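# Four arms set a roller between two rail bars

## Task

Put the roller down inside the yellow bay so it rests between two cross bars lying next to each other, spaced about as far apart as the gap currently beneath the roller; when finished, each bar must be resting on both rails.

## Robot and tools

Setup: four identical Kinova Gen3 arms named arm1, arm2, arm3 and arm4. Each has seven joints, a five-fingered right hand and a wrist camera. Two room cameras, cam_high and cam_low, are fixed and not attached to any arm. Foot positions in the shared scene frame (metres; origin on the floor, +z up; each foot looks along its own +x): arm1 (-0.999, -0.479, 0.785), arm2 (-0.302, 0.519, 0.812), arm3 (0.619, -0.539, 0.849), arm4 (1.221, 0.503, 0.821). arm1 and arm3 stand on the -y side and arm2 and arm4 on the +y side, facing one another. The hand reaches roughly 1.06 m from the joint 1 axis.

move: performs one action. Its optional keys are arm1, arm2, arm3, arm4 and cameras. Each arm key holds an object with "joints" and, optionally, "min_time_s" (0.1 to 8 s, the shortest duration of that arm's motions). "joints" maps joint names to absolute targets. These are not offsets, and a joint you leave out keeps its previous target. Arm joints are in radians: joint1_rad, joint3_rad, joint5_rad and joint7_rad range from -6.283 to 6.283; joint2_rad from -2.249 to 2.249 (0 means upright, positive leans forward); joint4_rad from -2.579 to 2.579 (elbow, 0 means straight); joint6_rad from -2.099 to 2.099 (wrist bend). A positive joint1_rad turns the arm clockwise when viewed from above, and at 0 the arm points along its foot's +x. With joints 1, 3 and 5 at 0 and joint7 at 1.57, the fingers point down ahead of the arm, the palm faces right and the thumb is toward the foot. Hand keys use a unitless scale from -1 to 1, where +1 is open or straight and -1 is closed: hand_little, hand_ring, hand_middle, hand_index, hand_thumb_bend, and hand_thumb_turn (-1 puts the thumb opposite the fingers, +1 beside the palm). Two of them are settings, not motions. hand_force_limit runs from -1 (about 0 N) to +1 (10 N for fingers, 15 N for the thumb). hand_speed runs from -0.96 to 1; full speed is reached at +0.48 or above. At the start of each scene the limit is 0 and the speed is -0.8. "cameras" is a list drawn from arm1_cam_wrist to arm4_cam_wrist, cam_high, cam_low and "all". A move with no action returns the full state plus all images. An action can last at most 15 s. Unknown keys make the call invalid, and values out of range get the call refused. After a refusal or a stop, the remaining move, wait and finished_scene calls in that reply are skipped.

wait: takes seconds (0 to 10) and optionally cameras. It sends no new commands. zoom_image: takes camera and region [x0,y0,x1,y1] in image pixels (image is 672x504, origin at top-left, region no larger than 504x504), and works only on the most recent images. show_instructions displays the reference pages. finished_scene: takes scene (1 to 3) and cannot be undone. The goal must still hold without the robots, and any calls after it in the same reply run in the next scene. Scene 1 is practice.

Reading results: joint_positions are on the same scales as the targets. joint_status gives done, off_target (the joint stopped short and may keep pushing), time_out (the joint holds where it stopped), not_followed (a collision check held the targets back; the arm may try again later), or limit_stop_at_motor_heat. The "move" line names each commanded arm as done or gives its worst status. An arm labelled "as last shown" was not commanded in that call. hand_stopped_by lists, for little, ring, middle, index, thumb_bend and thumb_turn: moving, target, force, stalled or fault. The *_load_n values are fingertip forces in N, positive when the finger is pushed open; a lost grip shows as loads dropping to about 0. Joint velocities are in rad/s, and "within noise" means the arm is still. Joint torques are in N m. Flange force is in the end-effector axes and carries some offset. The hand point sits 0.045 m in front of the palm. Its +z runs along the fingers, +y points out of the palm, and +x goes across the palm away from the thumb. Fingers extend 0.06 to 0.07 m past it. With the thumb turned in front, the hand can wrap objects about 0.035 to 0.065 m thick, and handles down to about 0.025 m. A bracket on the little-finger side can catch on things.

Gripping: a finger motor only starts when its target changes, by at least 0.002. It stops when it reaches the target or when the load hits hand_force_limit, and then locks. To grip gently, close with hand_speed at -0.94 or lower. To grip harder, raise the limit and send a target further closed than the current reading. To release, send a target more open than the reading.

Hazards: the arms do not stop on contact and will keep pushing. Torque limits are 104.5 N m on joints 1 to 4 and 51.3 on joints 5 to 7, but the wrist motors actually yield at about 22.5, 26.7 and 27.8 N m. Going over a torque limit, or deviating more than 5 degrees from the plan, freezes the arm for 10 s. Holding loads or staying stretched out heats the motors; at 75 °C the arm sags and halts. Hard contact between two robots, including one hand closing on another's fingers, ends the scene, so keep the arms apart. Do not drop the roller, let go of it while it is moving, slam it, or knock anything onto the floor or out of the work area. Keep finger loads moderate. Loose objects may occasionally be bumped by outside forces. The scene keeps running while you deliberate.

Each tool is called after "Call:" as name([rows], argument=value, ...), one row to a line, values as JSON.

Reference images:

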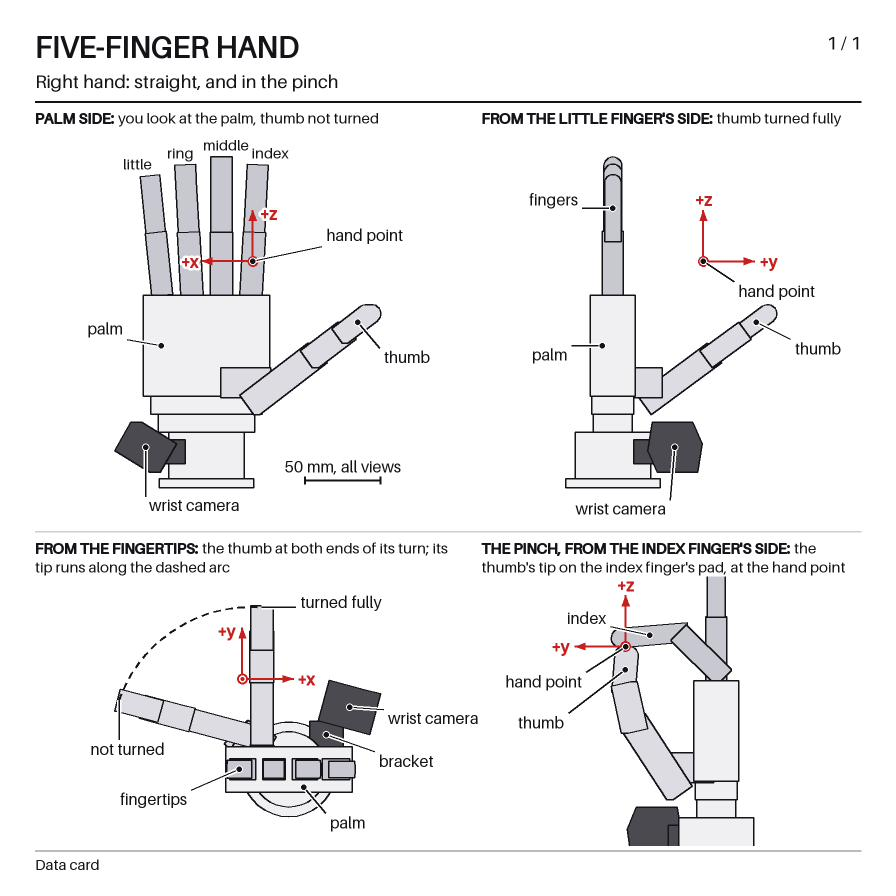

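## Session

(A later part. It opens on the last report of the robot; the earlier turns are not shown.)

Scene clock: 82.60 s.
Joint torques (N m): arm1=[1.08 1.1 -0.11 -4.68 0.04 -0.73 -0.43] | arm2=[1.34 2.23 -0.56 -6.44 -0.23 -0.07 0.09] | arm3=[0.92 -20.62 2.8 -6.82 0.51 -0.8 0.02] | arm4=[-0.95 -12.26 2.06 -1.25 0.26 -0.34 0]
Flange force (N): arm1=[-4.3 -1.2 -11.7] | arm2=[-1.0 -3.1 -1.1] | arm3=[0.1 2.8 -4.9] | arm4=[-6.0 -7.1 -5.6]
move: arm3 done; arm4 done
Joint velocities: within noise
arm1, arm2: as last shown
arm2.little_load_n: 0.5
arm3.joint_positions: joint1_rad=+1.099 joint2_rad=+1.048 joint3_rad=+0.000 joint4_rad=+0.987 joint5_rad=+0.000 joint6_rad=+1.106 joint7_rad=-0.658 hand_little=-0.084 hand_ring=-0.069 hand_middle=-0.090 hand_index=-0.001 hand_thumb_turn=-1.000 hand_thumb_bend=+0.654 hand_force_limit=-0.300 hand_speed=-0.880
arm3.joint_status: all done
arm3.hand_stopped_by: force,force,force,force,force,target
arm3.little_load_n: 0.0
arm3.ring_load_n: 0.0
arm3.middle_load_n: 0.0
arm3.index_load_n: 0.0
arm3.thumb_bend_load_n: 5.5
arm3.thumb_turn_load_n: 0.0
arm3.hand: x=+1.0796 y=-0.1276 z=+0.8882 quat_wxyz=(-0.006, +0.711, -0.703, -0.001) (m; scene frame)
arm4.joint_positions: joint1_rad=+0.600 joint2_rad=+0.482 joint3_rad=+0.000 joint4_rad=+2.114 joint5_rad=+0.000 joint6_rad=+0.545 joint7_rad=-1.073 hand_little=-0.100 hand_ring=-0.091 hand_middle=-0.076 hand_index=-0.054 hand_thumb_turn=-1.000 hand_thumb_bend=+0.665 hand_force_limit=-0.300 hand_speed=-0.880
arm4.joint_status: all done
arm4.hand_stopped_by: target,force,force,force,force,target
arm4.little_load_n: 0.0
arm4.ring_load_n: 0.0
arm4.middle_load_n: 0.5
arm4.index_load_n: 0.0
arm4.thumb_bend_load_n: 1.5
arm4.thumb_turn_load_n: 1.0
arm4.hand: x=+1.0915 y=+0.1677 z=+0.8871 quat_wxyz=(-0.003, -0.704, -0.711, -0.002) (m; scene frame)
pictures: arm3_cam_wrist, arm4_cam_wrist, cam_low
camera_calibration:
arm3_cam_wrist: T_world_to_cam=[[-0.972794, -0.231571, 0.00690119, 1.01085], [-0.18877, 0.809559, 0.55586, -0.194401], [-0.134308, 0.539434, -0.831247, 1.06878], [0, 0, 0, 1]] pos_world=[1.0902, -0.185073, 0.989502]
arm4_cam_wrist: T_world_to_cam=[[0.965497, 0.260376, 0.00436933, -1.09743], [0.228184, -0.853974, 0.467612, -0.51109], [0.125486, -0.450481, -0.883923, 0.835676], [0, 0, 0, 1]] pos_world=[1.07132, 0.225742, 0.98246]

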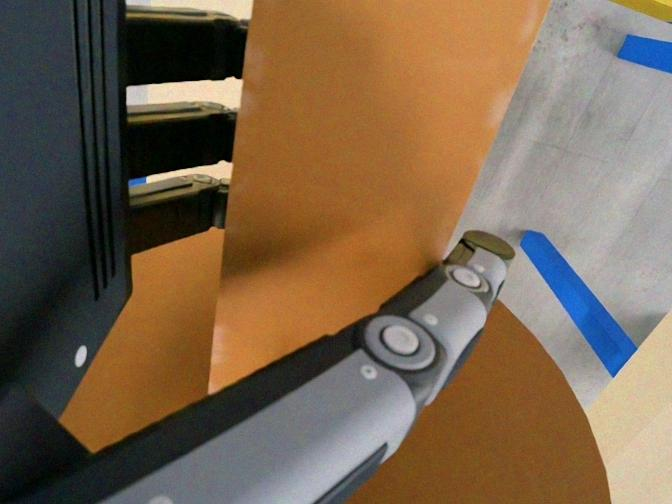

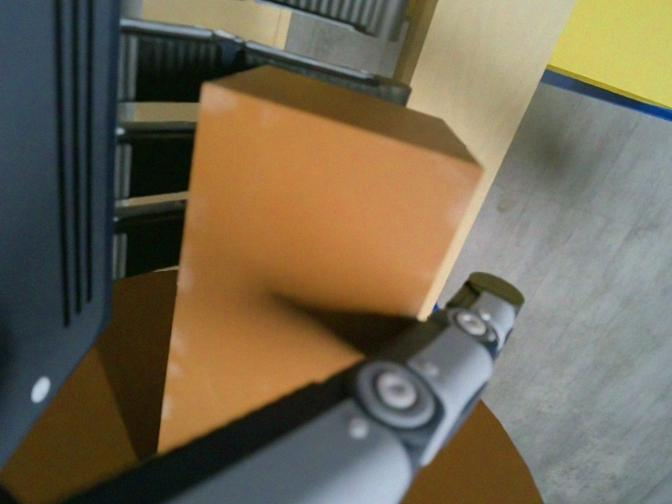

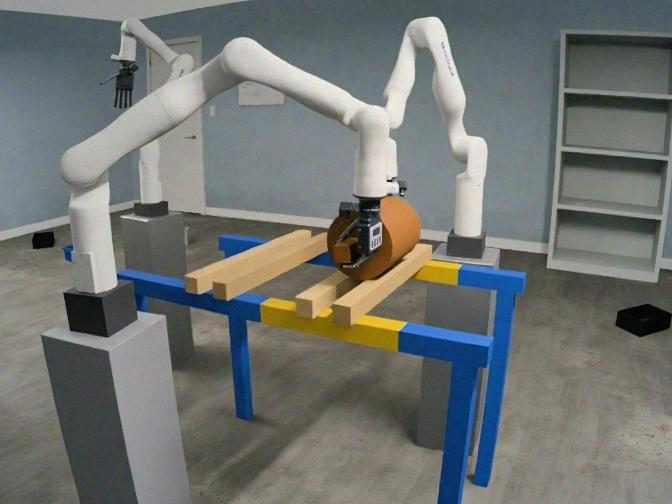

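Call:
move(arm3={"joints":{"hand_speed":-0.8,"hand_thumb_bend":1.0}}, arm4={"joints":{"hand_speed":-0.8,"hand_thumb_bend":1.0}})

Call:
move(arm3={"joints":{"hand_speed":-0.75,"hand_index":0.75,"hand_middle":0.75,"hand_ring":0.75,"hand_little":0.75}}, arm4={"joints":{"hand_speed":-0.75,"hand_index":0.75,"hand_middle":0.75,"hand_ring":0.75,"hand_little":0.75}})

Call:
move(arm3={"joints":{"joint1_rad":1.1037,"joint2_rad":1.0461,"joint4_rad":0.9564,"joint6_rad":1.1392,"joint7_rad":-0.6536},"min_time_s":1.3}, arm4={"joints":{"joint1_rad":0.6246,"joint2_rad":0.4693,"joint4_rad":2.0883,"joint6_rad":0.5840,"joint7_rad":-1.0490},"min_time_s":1.3}, cameras=["arm3_cam_wrist","arm4_cam_wrist","cam_low"])

Scene clock: 85.10 s.
Joint torques (N m): arm1=[1.05 1.2 -0.12 -4.64 0.05 -0.74 -0.33] | arm2=[1.4 2.18 -0.61 -6.43 -0.22 -0.04 0.09] | arm3=[0.17 -25.22 1.91 -8.09 -0.18 0.21 0.07] | arm4=[-1.43 -13.14 1.45 -1.53 -0.04 -0.3 -0.02]
Flange force (N): arm1=[-4.1 -1.0 -11.8] | arm2=[-1.2 -3.3 -1.2] | arm3=[0.4 1.3 3.7] | arm4=[-5.6 -8.5 -3.2]
move: arm3 done; arm4 done
Joint velocities: within noise
arm1, arm2: as last shown
arm1.thumb_bend_load_n: -0.5
arm2.little_load_n: 0.0
arm2.thumb_turn_load_n: -0.5
arm3.joint_positions: joint1_rad=+1.099 joint2_rad=+1.048 joint3_rad=+0.000 joint4_rad=+0.987 joint5_rad=+0.000 joint6_rad=+1.106 joint7_rad=-0.658 hand_little=-0.084 hand_ring=-0.069 hand_middle=-0.090 hand_index=-0.001 hand_thumb_turn=-1.000 hand_thumb_bend=+1.000 hand_force_limit=-0.300 hand_speed=-0.800
arm3.joint_status: all done
arm3.hand_stopped_by: force,force,force,force,target,target
arm3.little_load_n: 0.0
arm3.ring_load_n: 0.0
arm3.middle_load_n: 0.0
arm3.index_load_n: 0.0
arm3.thumb_bend_load_n: 0.0
arm3.thumb_turn_load_n: 0.0
arm3.hand: x=+1.0796 y=-0.1276 z=+0.8882 quat_wxyz=(-0.006, +0.711, -0.703, -0.001) (m; scene frame)
arm4.joint_positions: joint1_rad=+0.600 joint2_rad=+0.482 joint3_rad=+0.000 joint4_rad=+2.114 joint5_rad=+0.000 joint6_rad=+0.545 joint7_rad=-1.073 hand_little=-0.100 hand_ring=-0.091 hand_middle=-0.076 hand_index=-0.054 hand_thumb_turn=-1.000 hand_thumb_bend=+1.000 hand_force_limit=-0.300 hand_speed=-0.800
arm4.joint_status: all done
arm4.hand_stopped_by: target,force,force,force,target,target
arm4.little_load_n: 0.0
arm4.ring_load_n: 0.0
arm4.middle_load_n: 0.0
arm4.index_load_n: 0.0
arm4.thumb_bend_load_n: 0.0
arm4.thumb_turn_load_n: 0.0
arm4.hand: x=+1.0915 y=+0.1677 z=+0.8871 quat_wxyz=(-0.003, -0.704, -0.711, -0.002) (m; scene frame)
pictures: none

Scene clock: 86.80 s.
Joint torques (N m): arm1=[1.03 1.17 -0.18 -4.69 0.02 -0.72 -0.32] | arm2=[1.49 2.23 -0.63 -6.45 -0.25 -0.05 0.13] | arm3=[0.15 -25.32 1.89 -7.94 -0.19 0.21 0.08] | arm4=[-1.41 -13.11 1.47 -1.53 -0.02 -0.27 -0.01]
Flange force (N): arm1=[-4.1 -1.2 -11.6] | arm2=[-1.1 -3.4 -1.1] | arm3=[-0.2 0.4 3.7] | arm4=[-5.5 -8.3 -3.1]
move: arm3 done; arm4 done
Joint velocities: within noise
arm1, arm2: as last shown
arm1.thumb_bend_load_n: 0.0
arm2.thumb_turn_load_n: 0.0
arm3.joint_positions: joint1_rad=+1.099 joint2_rad=+1.048 joint3_rad=+0.000 joint4_rad=+0.987 joint5_rad=+0.000 joint6_rad=+1.106 joint7_rad=-0.658 hand_little=+0.750 hand_ring=+0.750 hand_middle=+0.750 hand_index=+0.750 hand_thumb_turn=-1.000 hand_thumb_bend=+1.000 hand_force_limit=-0.300 hand_speed=-0.750
arm3.joint_status: all done
arm3.hand_stopped_by: target,target,target,target,target,target
arm3.little_load_n: 0.0
arm3.ring_load_n: 0.0
arm3.middle_load_n: 0.0
arm3.index_load_n: 0.0
arm3.thumb_bend_load_n: 0.0
arm3.thumb_turn_load_n: 0.0
arm3.hand: x=+1.0796 y=-0.1276 z=+0.8882 quat_wxyz=(-0.006, +0.711, -0.703, -0.001) (m; scene frame)
arm4.joint_positions: joint1_rad=+0.600 joint2_rad=+0.482 joint3_rad=+0.000 joint4_rad=+2.114 joint5_rad=+0.000 joint6_rad=+0.545 joint7_rad=-1.073 hand_little=+0.750 hand_ring=+0.750 hand_middle=+0.750 hand_index=+0.750 hand_thumb_turn=-1.000 hand_thumb_bend=+1.000 hand_force_limit=-0.300 hand_speed=-0.750
arm4.joint_status: all done
arm4.hand_stopped_by: target,target,target,target,target,target
arm4.little_load_n: 0.0
arm4.ring_load_n: 0.0
arm4.middle_load_n: 0.0
arm4.index_load_n: 0.0
arm4.thumb_bend_load_n: 0.0
arm4.thumb_turn_load_n: 0.0
arm4.hand: x=+1.0915 y=+0.1677 z=+0.8871 quat_wxyz=(-0.003, -0.704, -0.711, -0.002) (m; scene frame)
pictures: none

Scene clock: 88.40 s.
Joint torques (N m): arm1=[1.09 1.24 -0.06 -4.74 0.05 -0.75 -0.34] | arm2=[1.35 2.19 -0.72 -6.44 -0.22 -0.04 0.03] | arm3=[0.17 -25.44 1.88 -8.12 -0.16 0.17 0.06] | arm4=[-1.43 -13.2 1.44 -1.81 -0.03 -0.3 -0.03]
Flange force (N): arm1=[-3.8 -1.0 -11.4] | arm2=[-1.3 -3.8 -1.1] | arm3=[-0.1 0.6 3.7] | arm4=[-5.4 -8.4 -3.3]
move: arm3 done; arm4 done
Joint velocities: within noise
arm1, arm2: as last shown
arm2.little_load_n: -0.5
arm3.joint_positions: joint1_rad=+1.104 joint2_rad=+1.046 joint3_rad=+0.000 joint4_rad=+0.956 joint5_rad=+0.000 joint6_rad=+1.139 joint7_rad=-0.654 hand_little=+0.750 hand_ring=+0.750 hand_middle=+0.750 hand_index=+0.750 hand_thumb_turn=-1.000 hand_thumb_bend=+1.000 hand_force_limit=-0.300 hand_speed=-0.750
arm3.joint_status: all done
arm3.hand_stopped_by: target,target,target,target,target,target
arm3.little_load_n: 0.0
arm3.ring_load_n: 0.0
arm3.middle_load_n: 0.0
arm3.index_load_n: 0.0
arm3.thumb_bend_load_n: -0.5
arm3.thumb_turn_load_n: 0.0
arm3.hand: x=+1.0845 y=-0.1277 z=+0.8982 quat_wxyz=(-0.006, +0.711, -0.703, -0.001) (m; scene frame)
arm4.joint_positions: joint1_rad=+0.625 joint2_rad=+0.469 joint3_rad=+0.000 joint4_rad=+2.088 joint5_rad=+0.000 joint6_rad=+0.584 joint7_rad=-1.049 hand_little=+0.750 hand_ring=+0.750 hand_middle=+0.750 hand_index=+0.750 hand_thumb_turn=-1.000 hand_thumb_bend=+1.000 hand_force_limit=-0.300 hand_speed=-0.750
arm4.joint_status: all done
arm4.hand_stopped_by: target,target,target,target,target,target
arm4.little_load_n: 0.0
arm4.ring_load_n: 0.0
arm4.middle_load_n: 0.0
arm4.index_load_n: 0.0
arm4.thumb_bend_load_n: 0.0
arm4.thumb_turn_load_n: 0.0
arm4.hand: x=+1.0815 y=+0.1677 z=+0.8960 quat_wxyz=(-0.003, -0.704, -0.711, -0.002) (m; scene frame)
pictures: arm3_cam_wrist, arm4_cam_wrist, cam_low
camera_calibration:
arm3_cam_wrist: T_world_to_cam=[[-0.9728, -0.231537, 0.00706776, 1.01537], [-0.18866, 0.809621, 0.555806, -0.199064], [-0.134412, 0.539355, -0.831282, 1.07802], [0, 0, 0, 1]] pos_world=[1.0951, -0.185172, 0.999603]
arm4_cam_wrist: T_world_to_cam=[[0.965497, 0.260376, 0.00436933, -1.08771], [0.228184, -0.853974, 0.467612, -0.512947], [0.125486, -0.450481, -0.883923, 0.84481], [0, 0, 0, 1]] pos_world=[1.06122, 0.225742, 0.99136]

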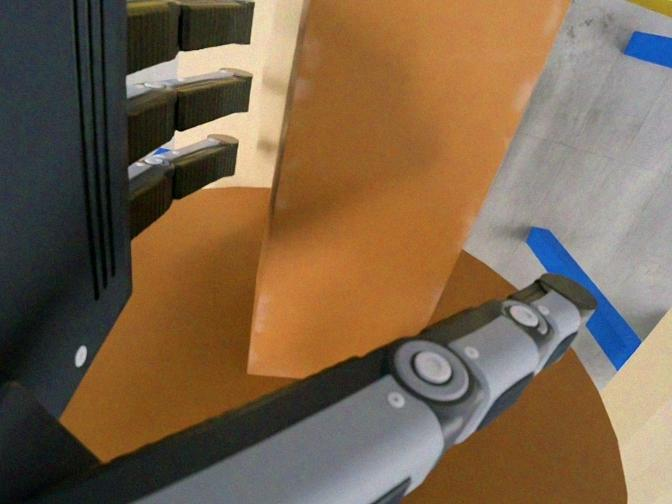

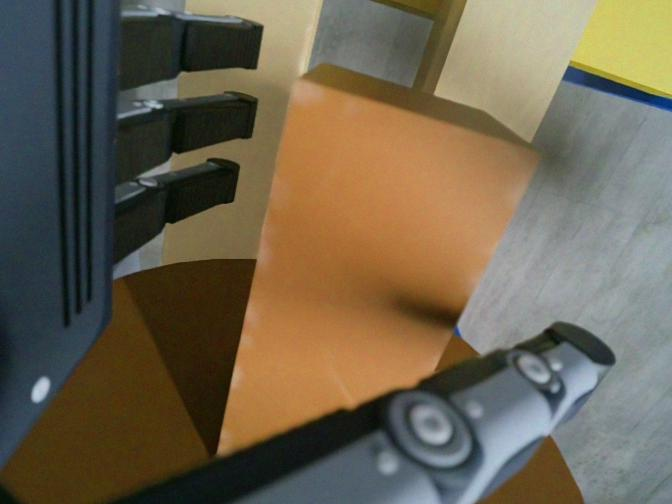

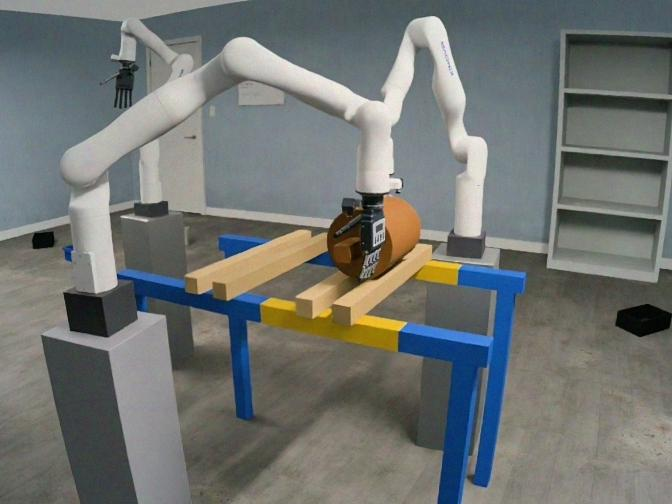

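Call:
move(arm3={"joints":{"joint2_rad":0.9379,"joint4_rad":0.7913,"joint6_rad":1.4125},"min_time_s":2}, arm4={"joints":{"joint2_rad":0.2462,"joint4_rad":1.9152,"joint6_rad":0.9802},"min_time_s":2}, cameras=["arm3_cam_wrist","arm4_cam_wrist","cam_low","cam_high"])

Call:
zoom_image(camera="cam_low", region=[240, 180, 460, 340])

Call:
zoom_image(camera="cam_high", region=[240, 190, 350, 290])

Scene clock: 90.97 s.
Joint torques (N m): arm1=[1.09 1.08 -0.18 -4.74 0.08 -0.78 -0.33] | arm2=[1.31 2.25 -0.64 -6.48 -0.26 -0.08 0.09] | arm3=[0.19 -24.91 1.86 -8.72 -0.19 0.14 0.08] | arm4=[-1.42 -11.45 1.39 -4 -0.05 -0.3 -0.02]
Flange force (N): arm1=[-4.2 -1.2 -11.7] | arm2=[-1.0 -3.4 -1.0] | arm3=[-0.6 0.1 3.5] | arm4=[-5.8 -6.2 -5.9]
move: arm3 done; arm4 done
Joint velocities: within noise
arm1, arm2: as last shown
arm1.middle_load_n: -0.5
arm2.little_load_n: 0.0
arm3.joint_positions: joint1_rad=+1.104 joint2_rad=+0.938 joint3_rad=+0.000 joint4_rad=+0.791 joint5_rad=+0.000 joint6_rad=+1.412 joint7_rad=-0.654 hand_little=+0.750 hand_ring=+0.750 hand_middle=+0.750 hand_index=+0.750 hand_thumb_turn=-1.000 hand_thumb_bend=+1.000 hand_force_limit=-0.300 hand_speed=-0.750
arm3.joint_status: all done
arm3.hand_stopped_by: target,target,target,target,target,target
arm3.little_load_n: 0.0
arm3.ring_load_n: 0.0
arm3.middle_load_n: 0.0
arm3.index_load_n: 0.0
arm3.thumb_bend_load_n: 0.0
arm3.thumb_turn_load_n: 0.0
arm3.hand: x=+1.0837 y=-0.1290 z=+1.0182 quat_wxyz=(-0.006, +0.711, -0.703, -0.001) (m; scene frame)
arm4.joint_positions: joint1_rad=+0.625 joint2_rad=+0.246 joint3_rad=+0.000 joint4_rad=+1.915 joint5_rad=+0.000 joint6_rad=+0.980 joint7_rad=-1.049 hand_little=+0.750 hand_ring=+0.750 hand_middle=+0.750 hand_index=+0.750 hand_thumb_turn=-1.000 hand_thumb_bend=+1.000 hand_force_limit=-0.300 hand_speed=-0.750
arm4.joint_status: all done
arm4.hand_stopped_by: target,target,target,target,target,target
arm4.little_load_n: 0.0
arm4.ring_load_n: 0.0
arm4.middle_load_n: 0.0
arm4.index_load_n: 0.0
arm4.thumb_bend_load_n: 0.0
arm4.thumb_turn_load_n: 0.0
arm4.hand: x=+1.0806 y=+0.1677 z=+1.0160 quat_wxyz=(-0.003, -0.704, -0.711, -0.002) (m; scene frame)
pictures: arm3_cam_wrist, arm4_cam_wrist, cam_high, cam_low
camera_calibration:
arm3_cam_wrist: T_world_to_cam=[[-0.972813, -0.231485, 0.00698624, 1.01356], [-0.188664, 0.809631, 0.55579, -0.264835], [-0.134314, 0.539362, -0.831293, 1.17827], [0, 0, 0, 1]] pos_world=[1.0943, -0.186472, 1.1196]
arm4_cam_wrist: T_world_to_cam=[[0.965501, 0.260364, 0.00434623, -1.08747], [0.228173, -0.853936, 0.467687, -0.568873], [0.12548, -0.45056, -0.883884, 0.951007], [0, 0, 0, 1]] pos_world=[1.06042, 0.225842, 1.11136]

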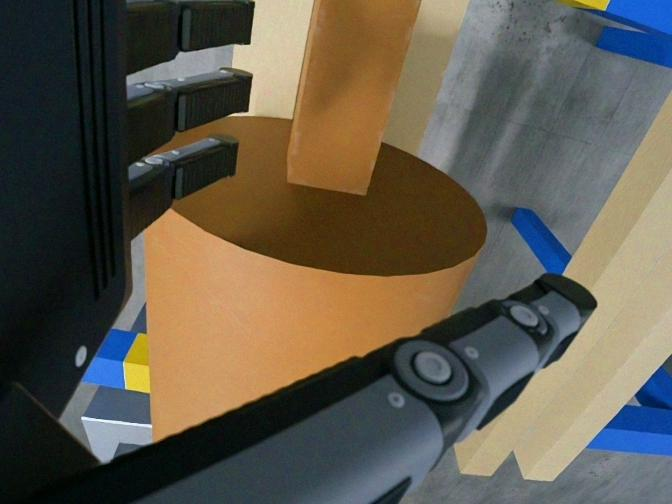

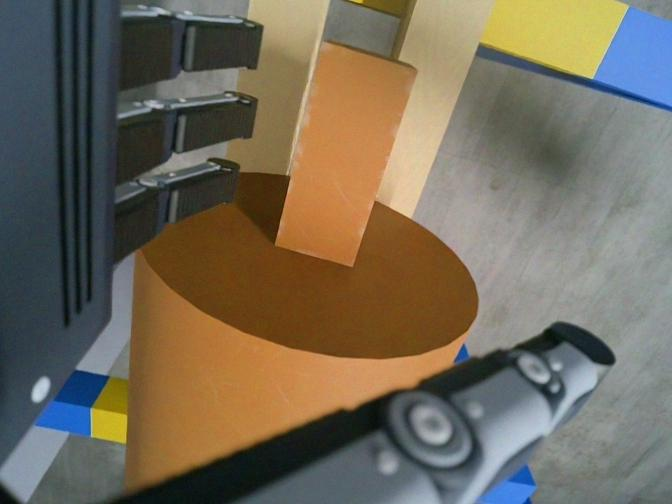

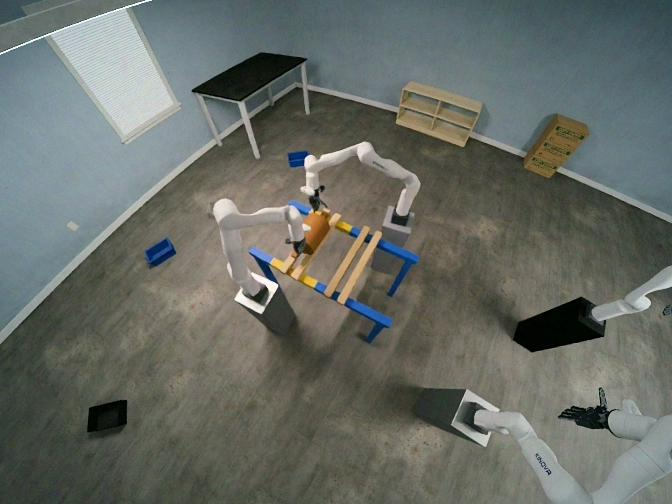

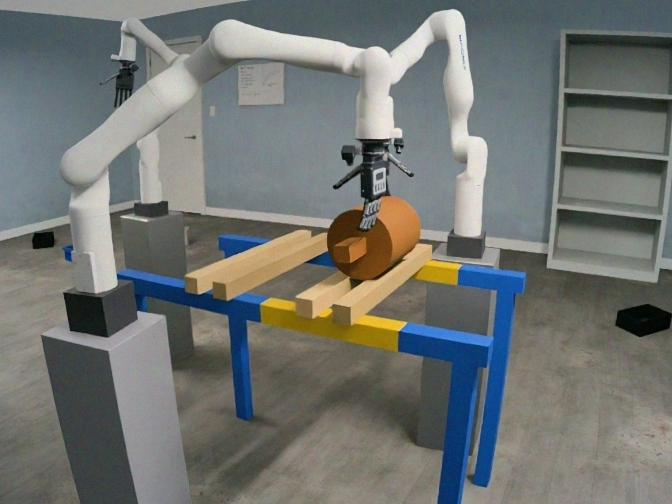

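Scaled by 2.291 from the camera's 672x504 image, which has a finer 960x720 frame.

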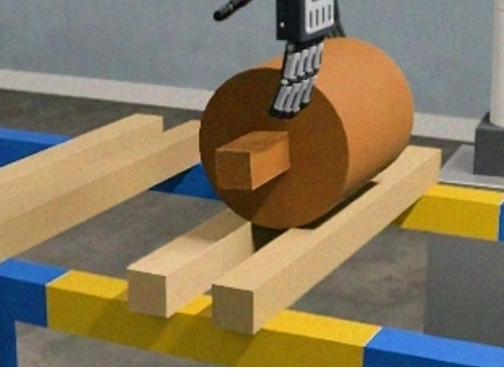

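Scaled by 4.582 from the camera's 672x504 image, which has a finer 960x720 frame.

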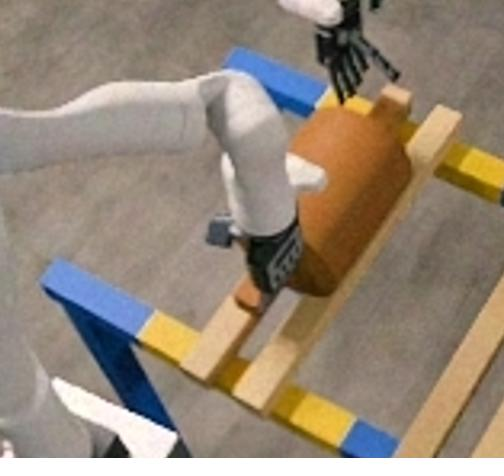

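Call:
finished_scene(scene=2)

The scene is finished: the task was done.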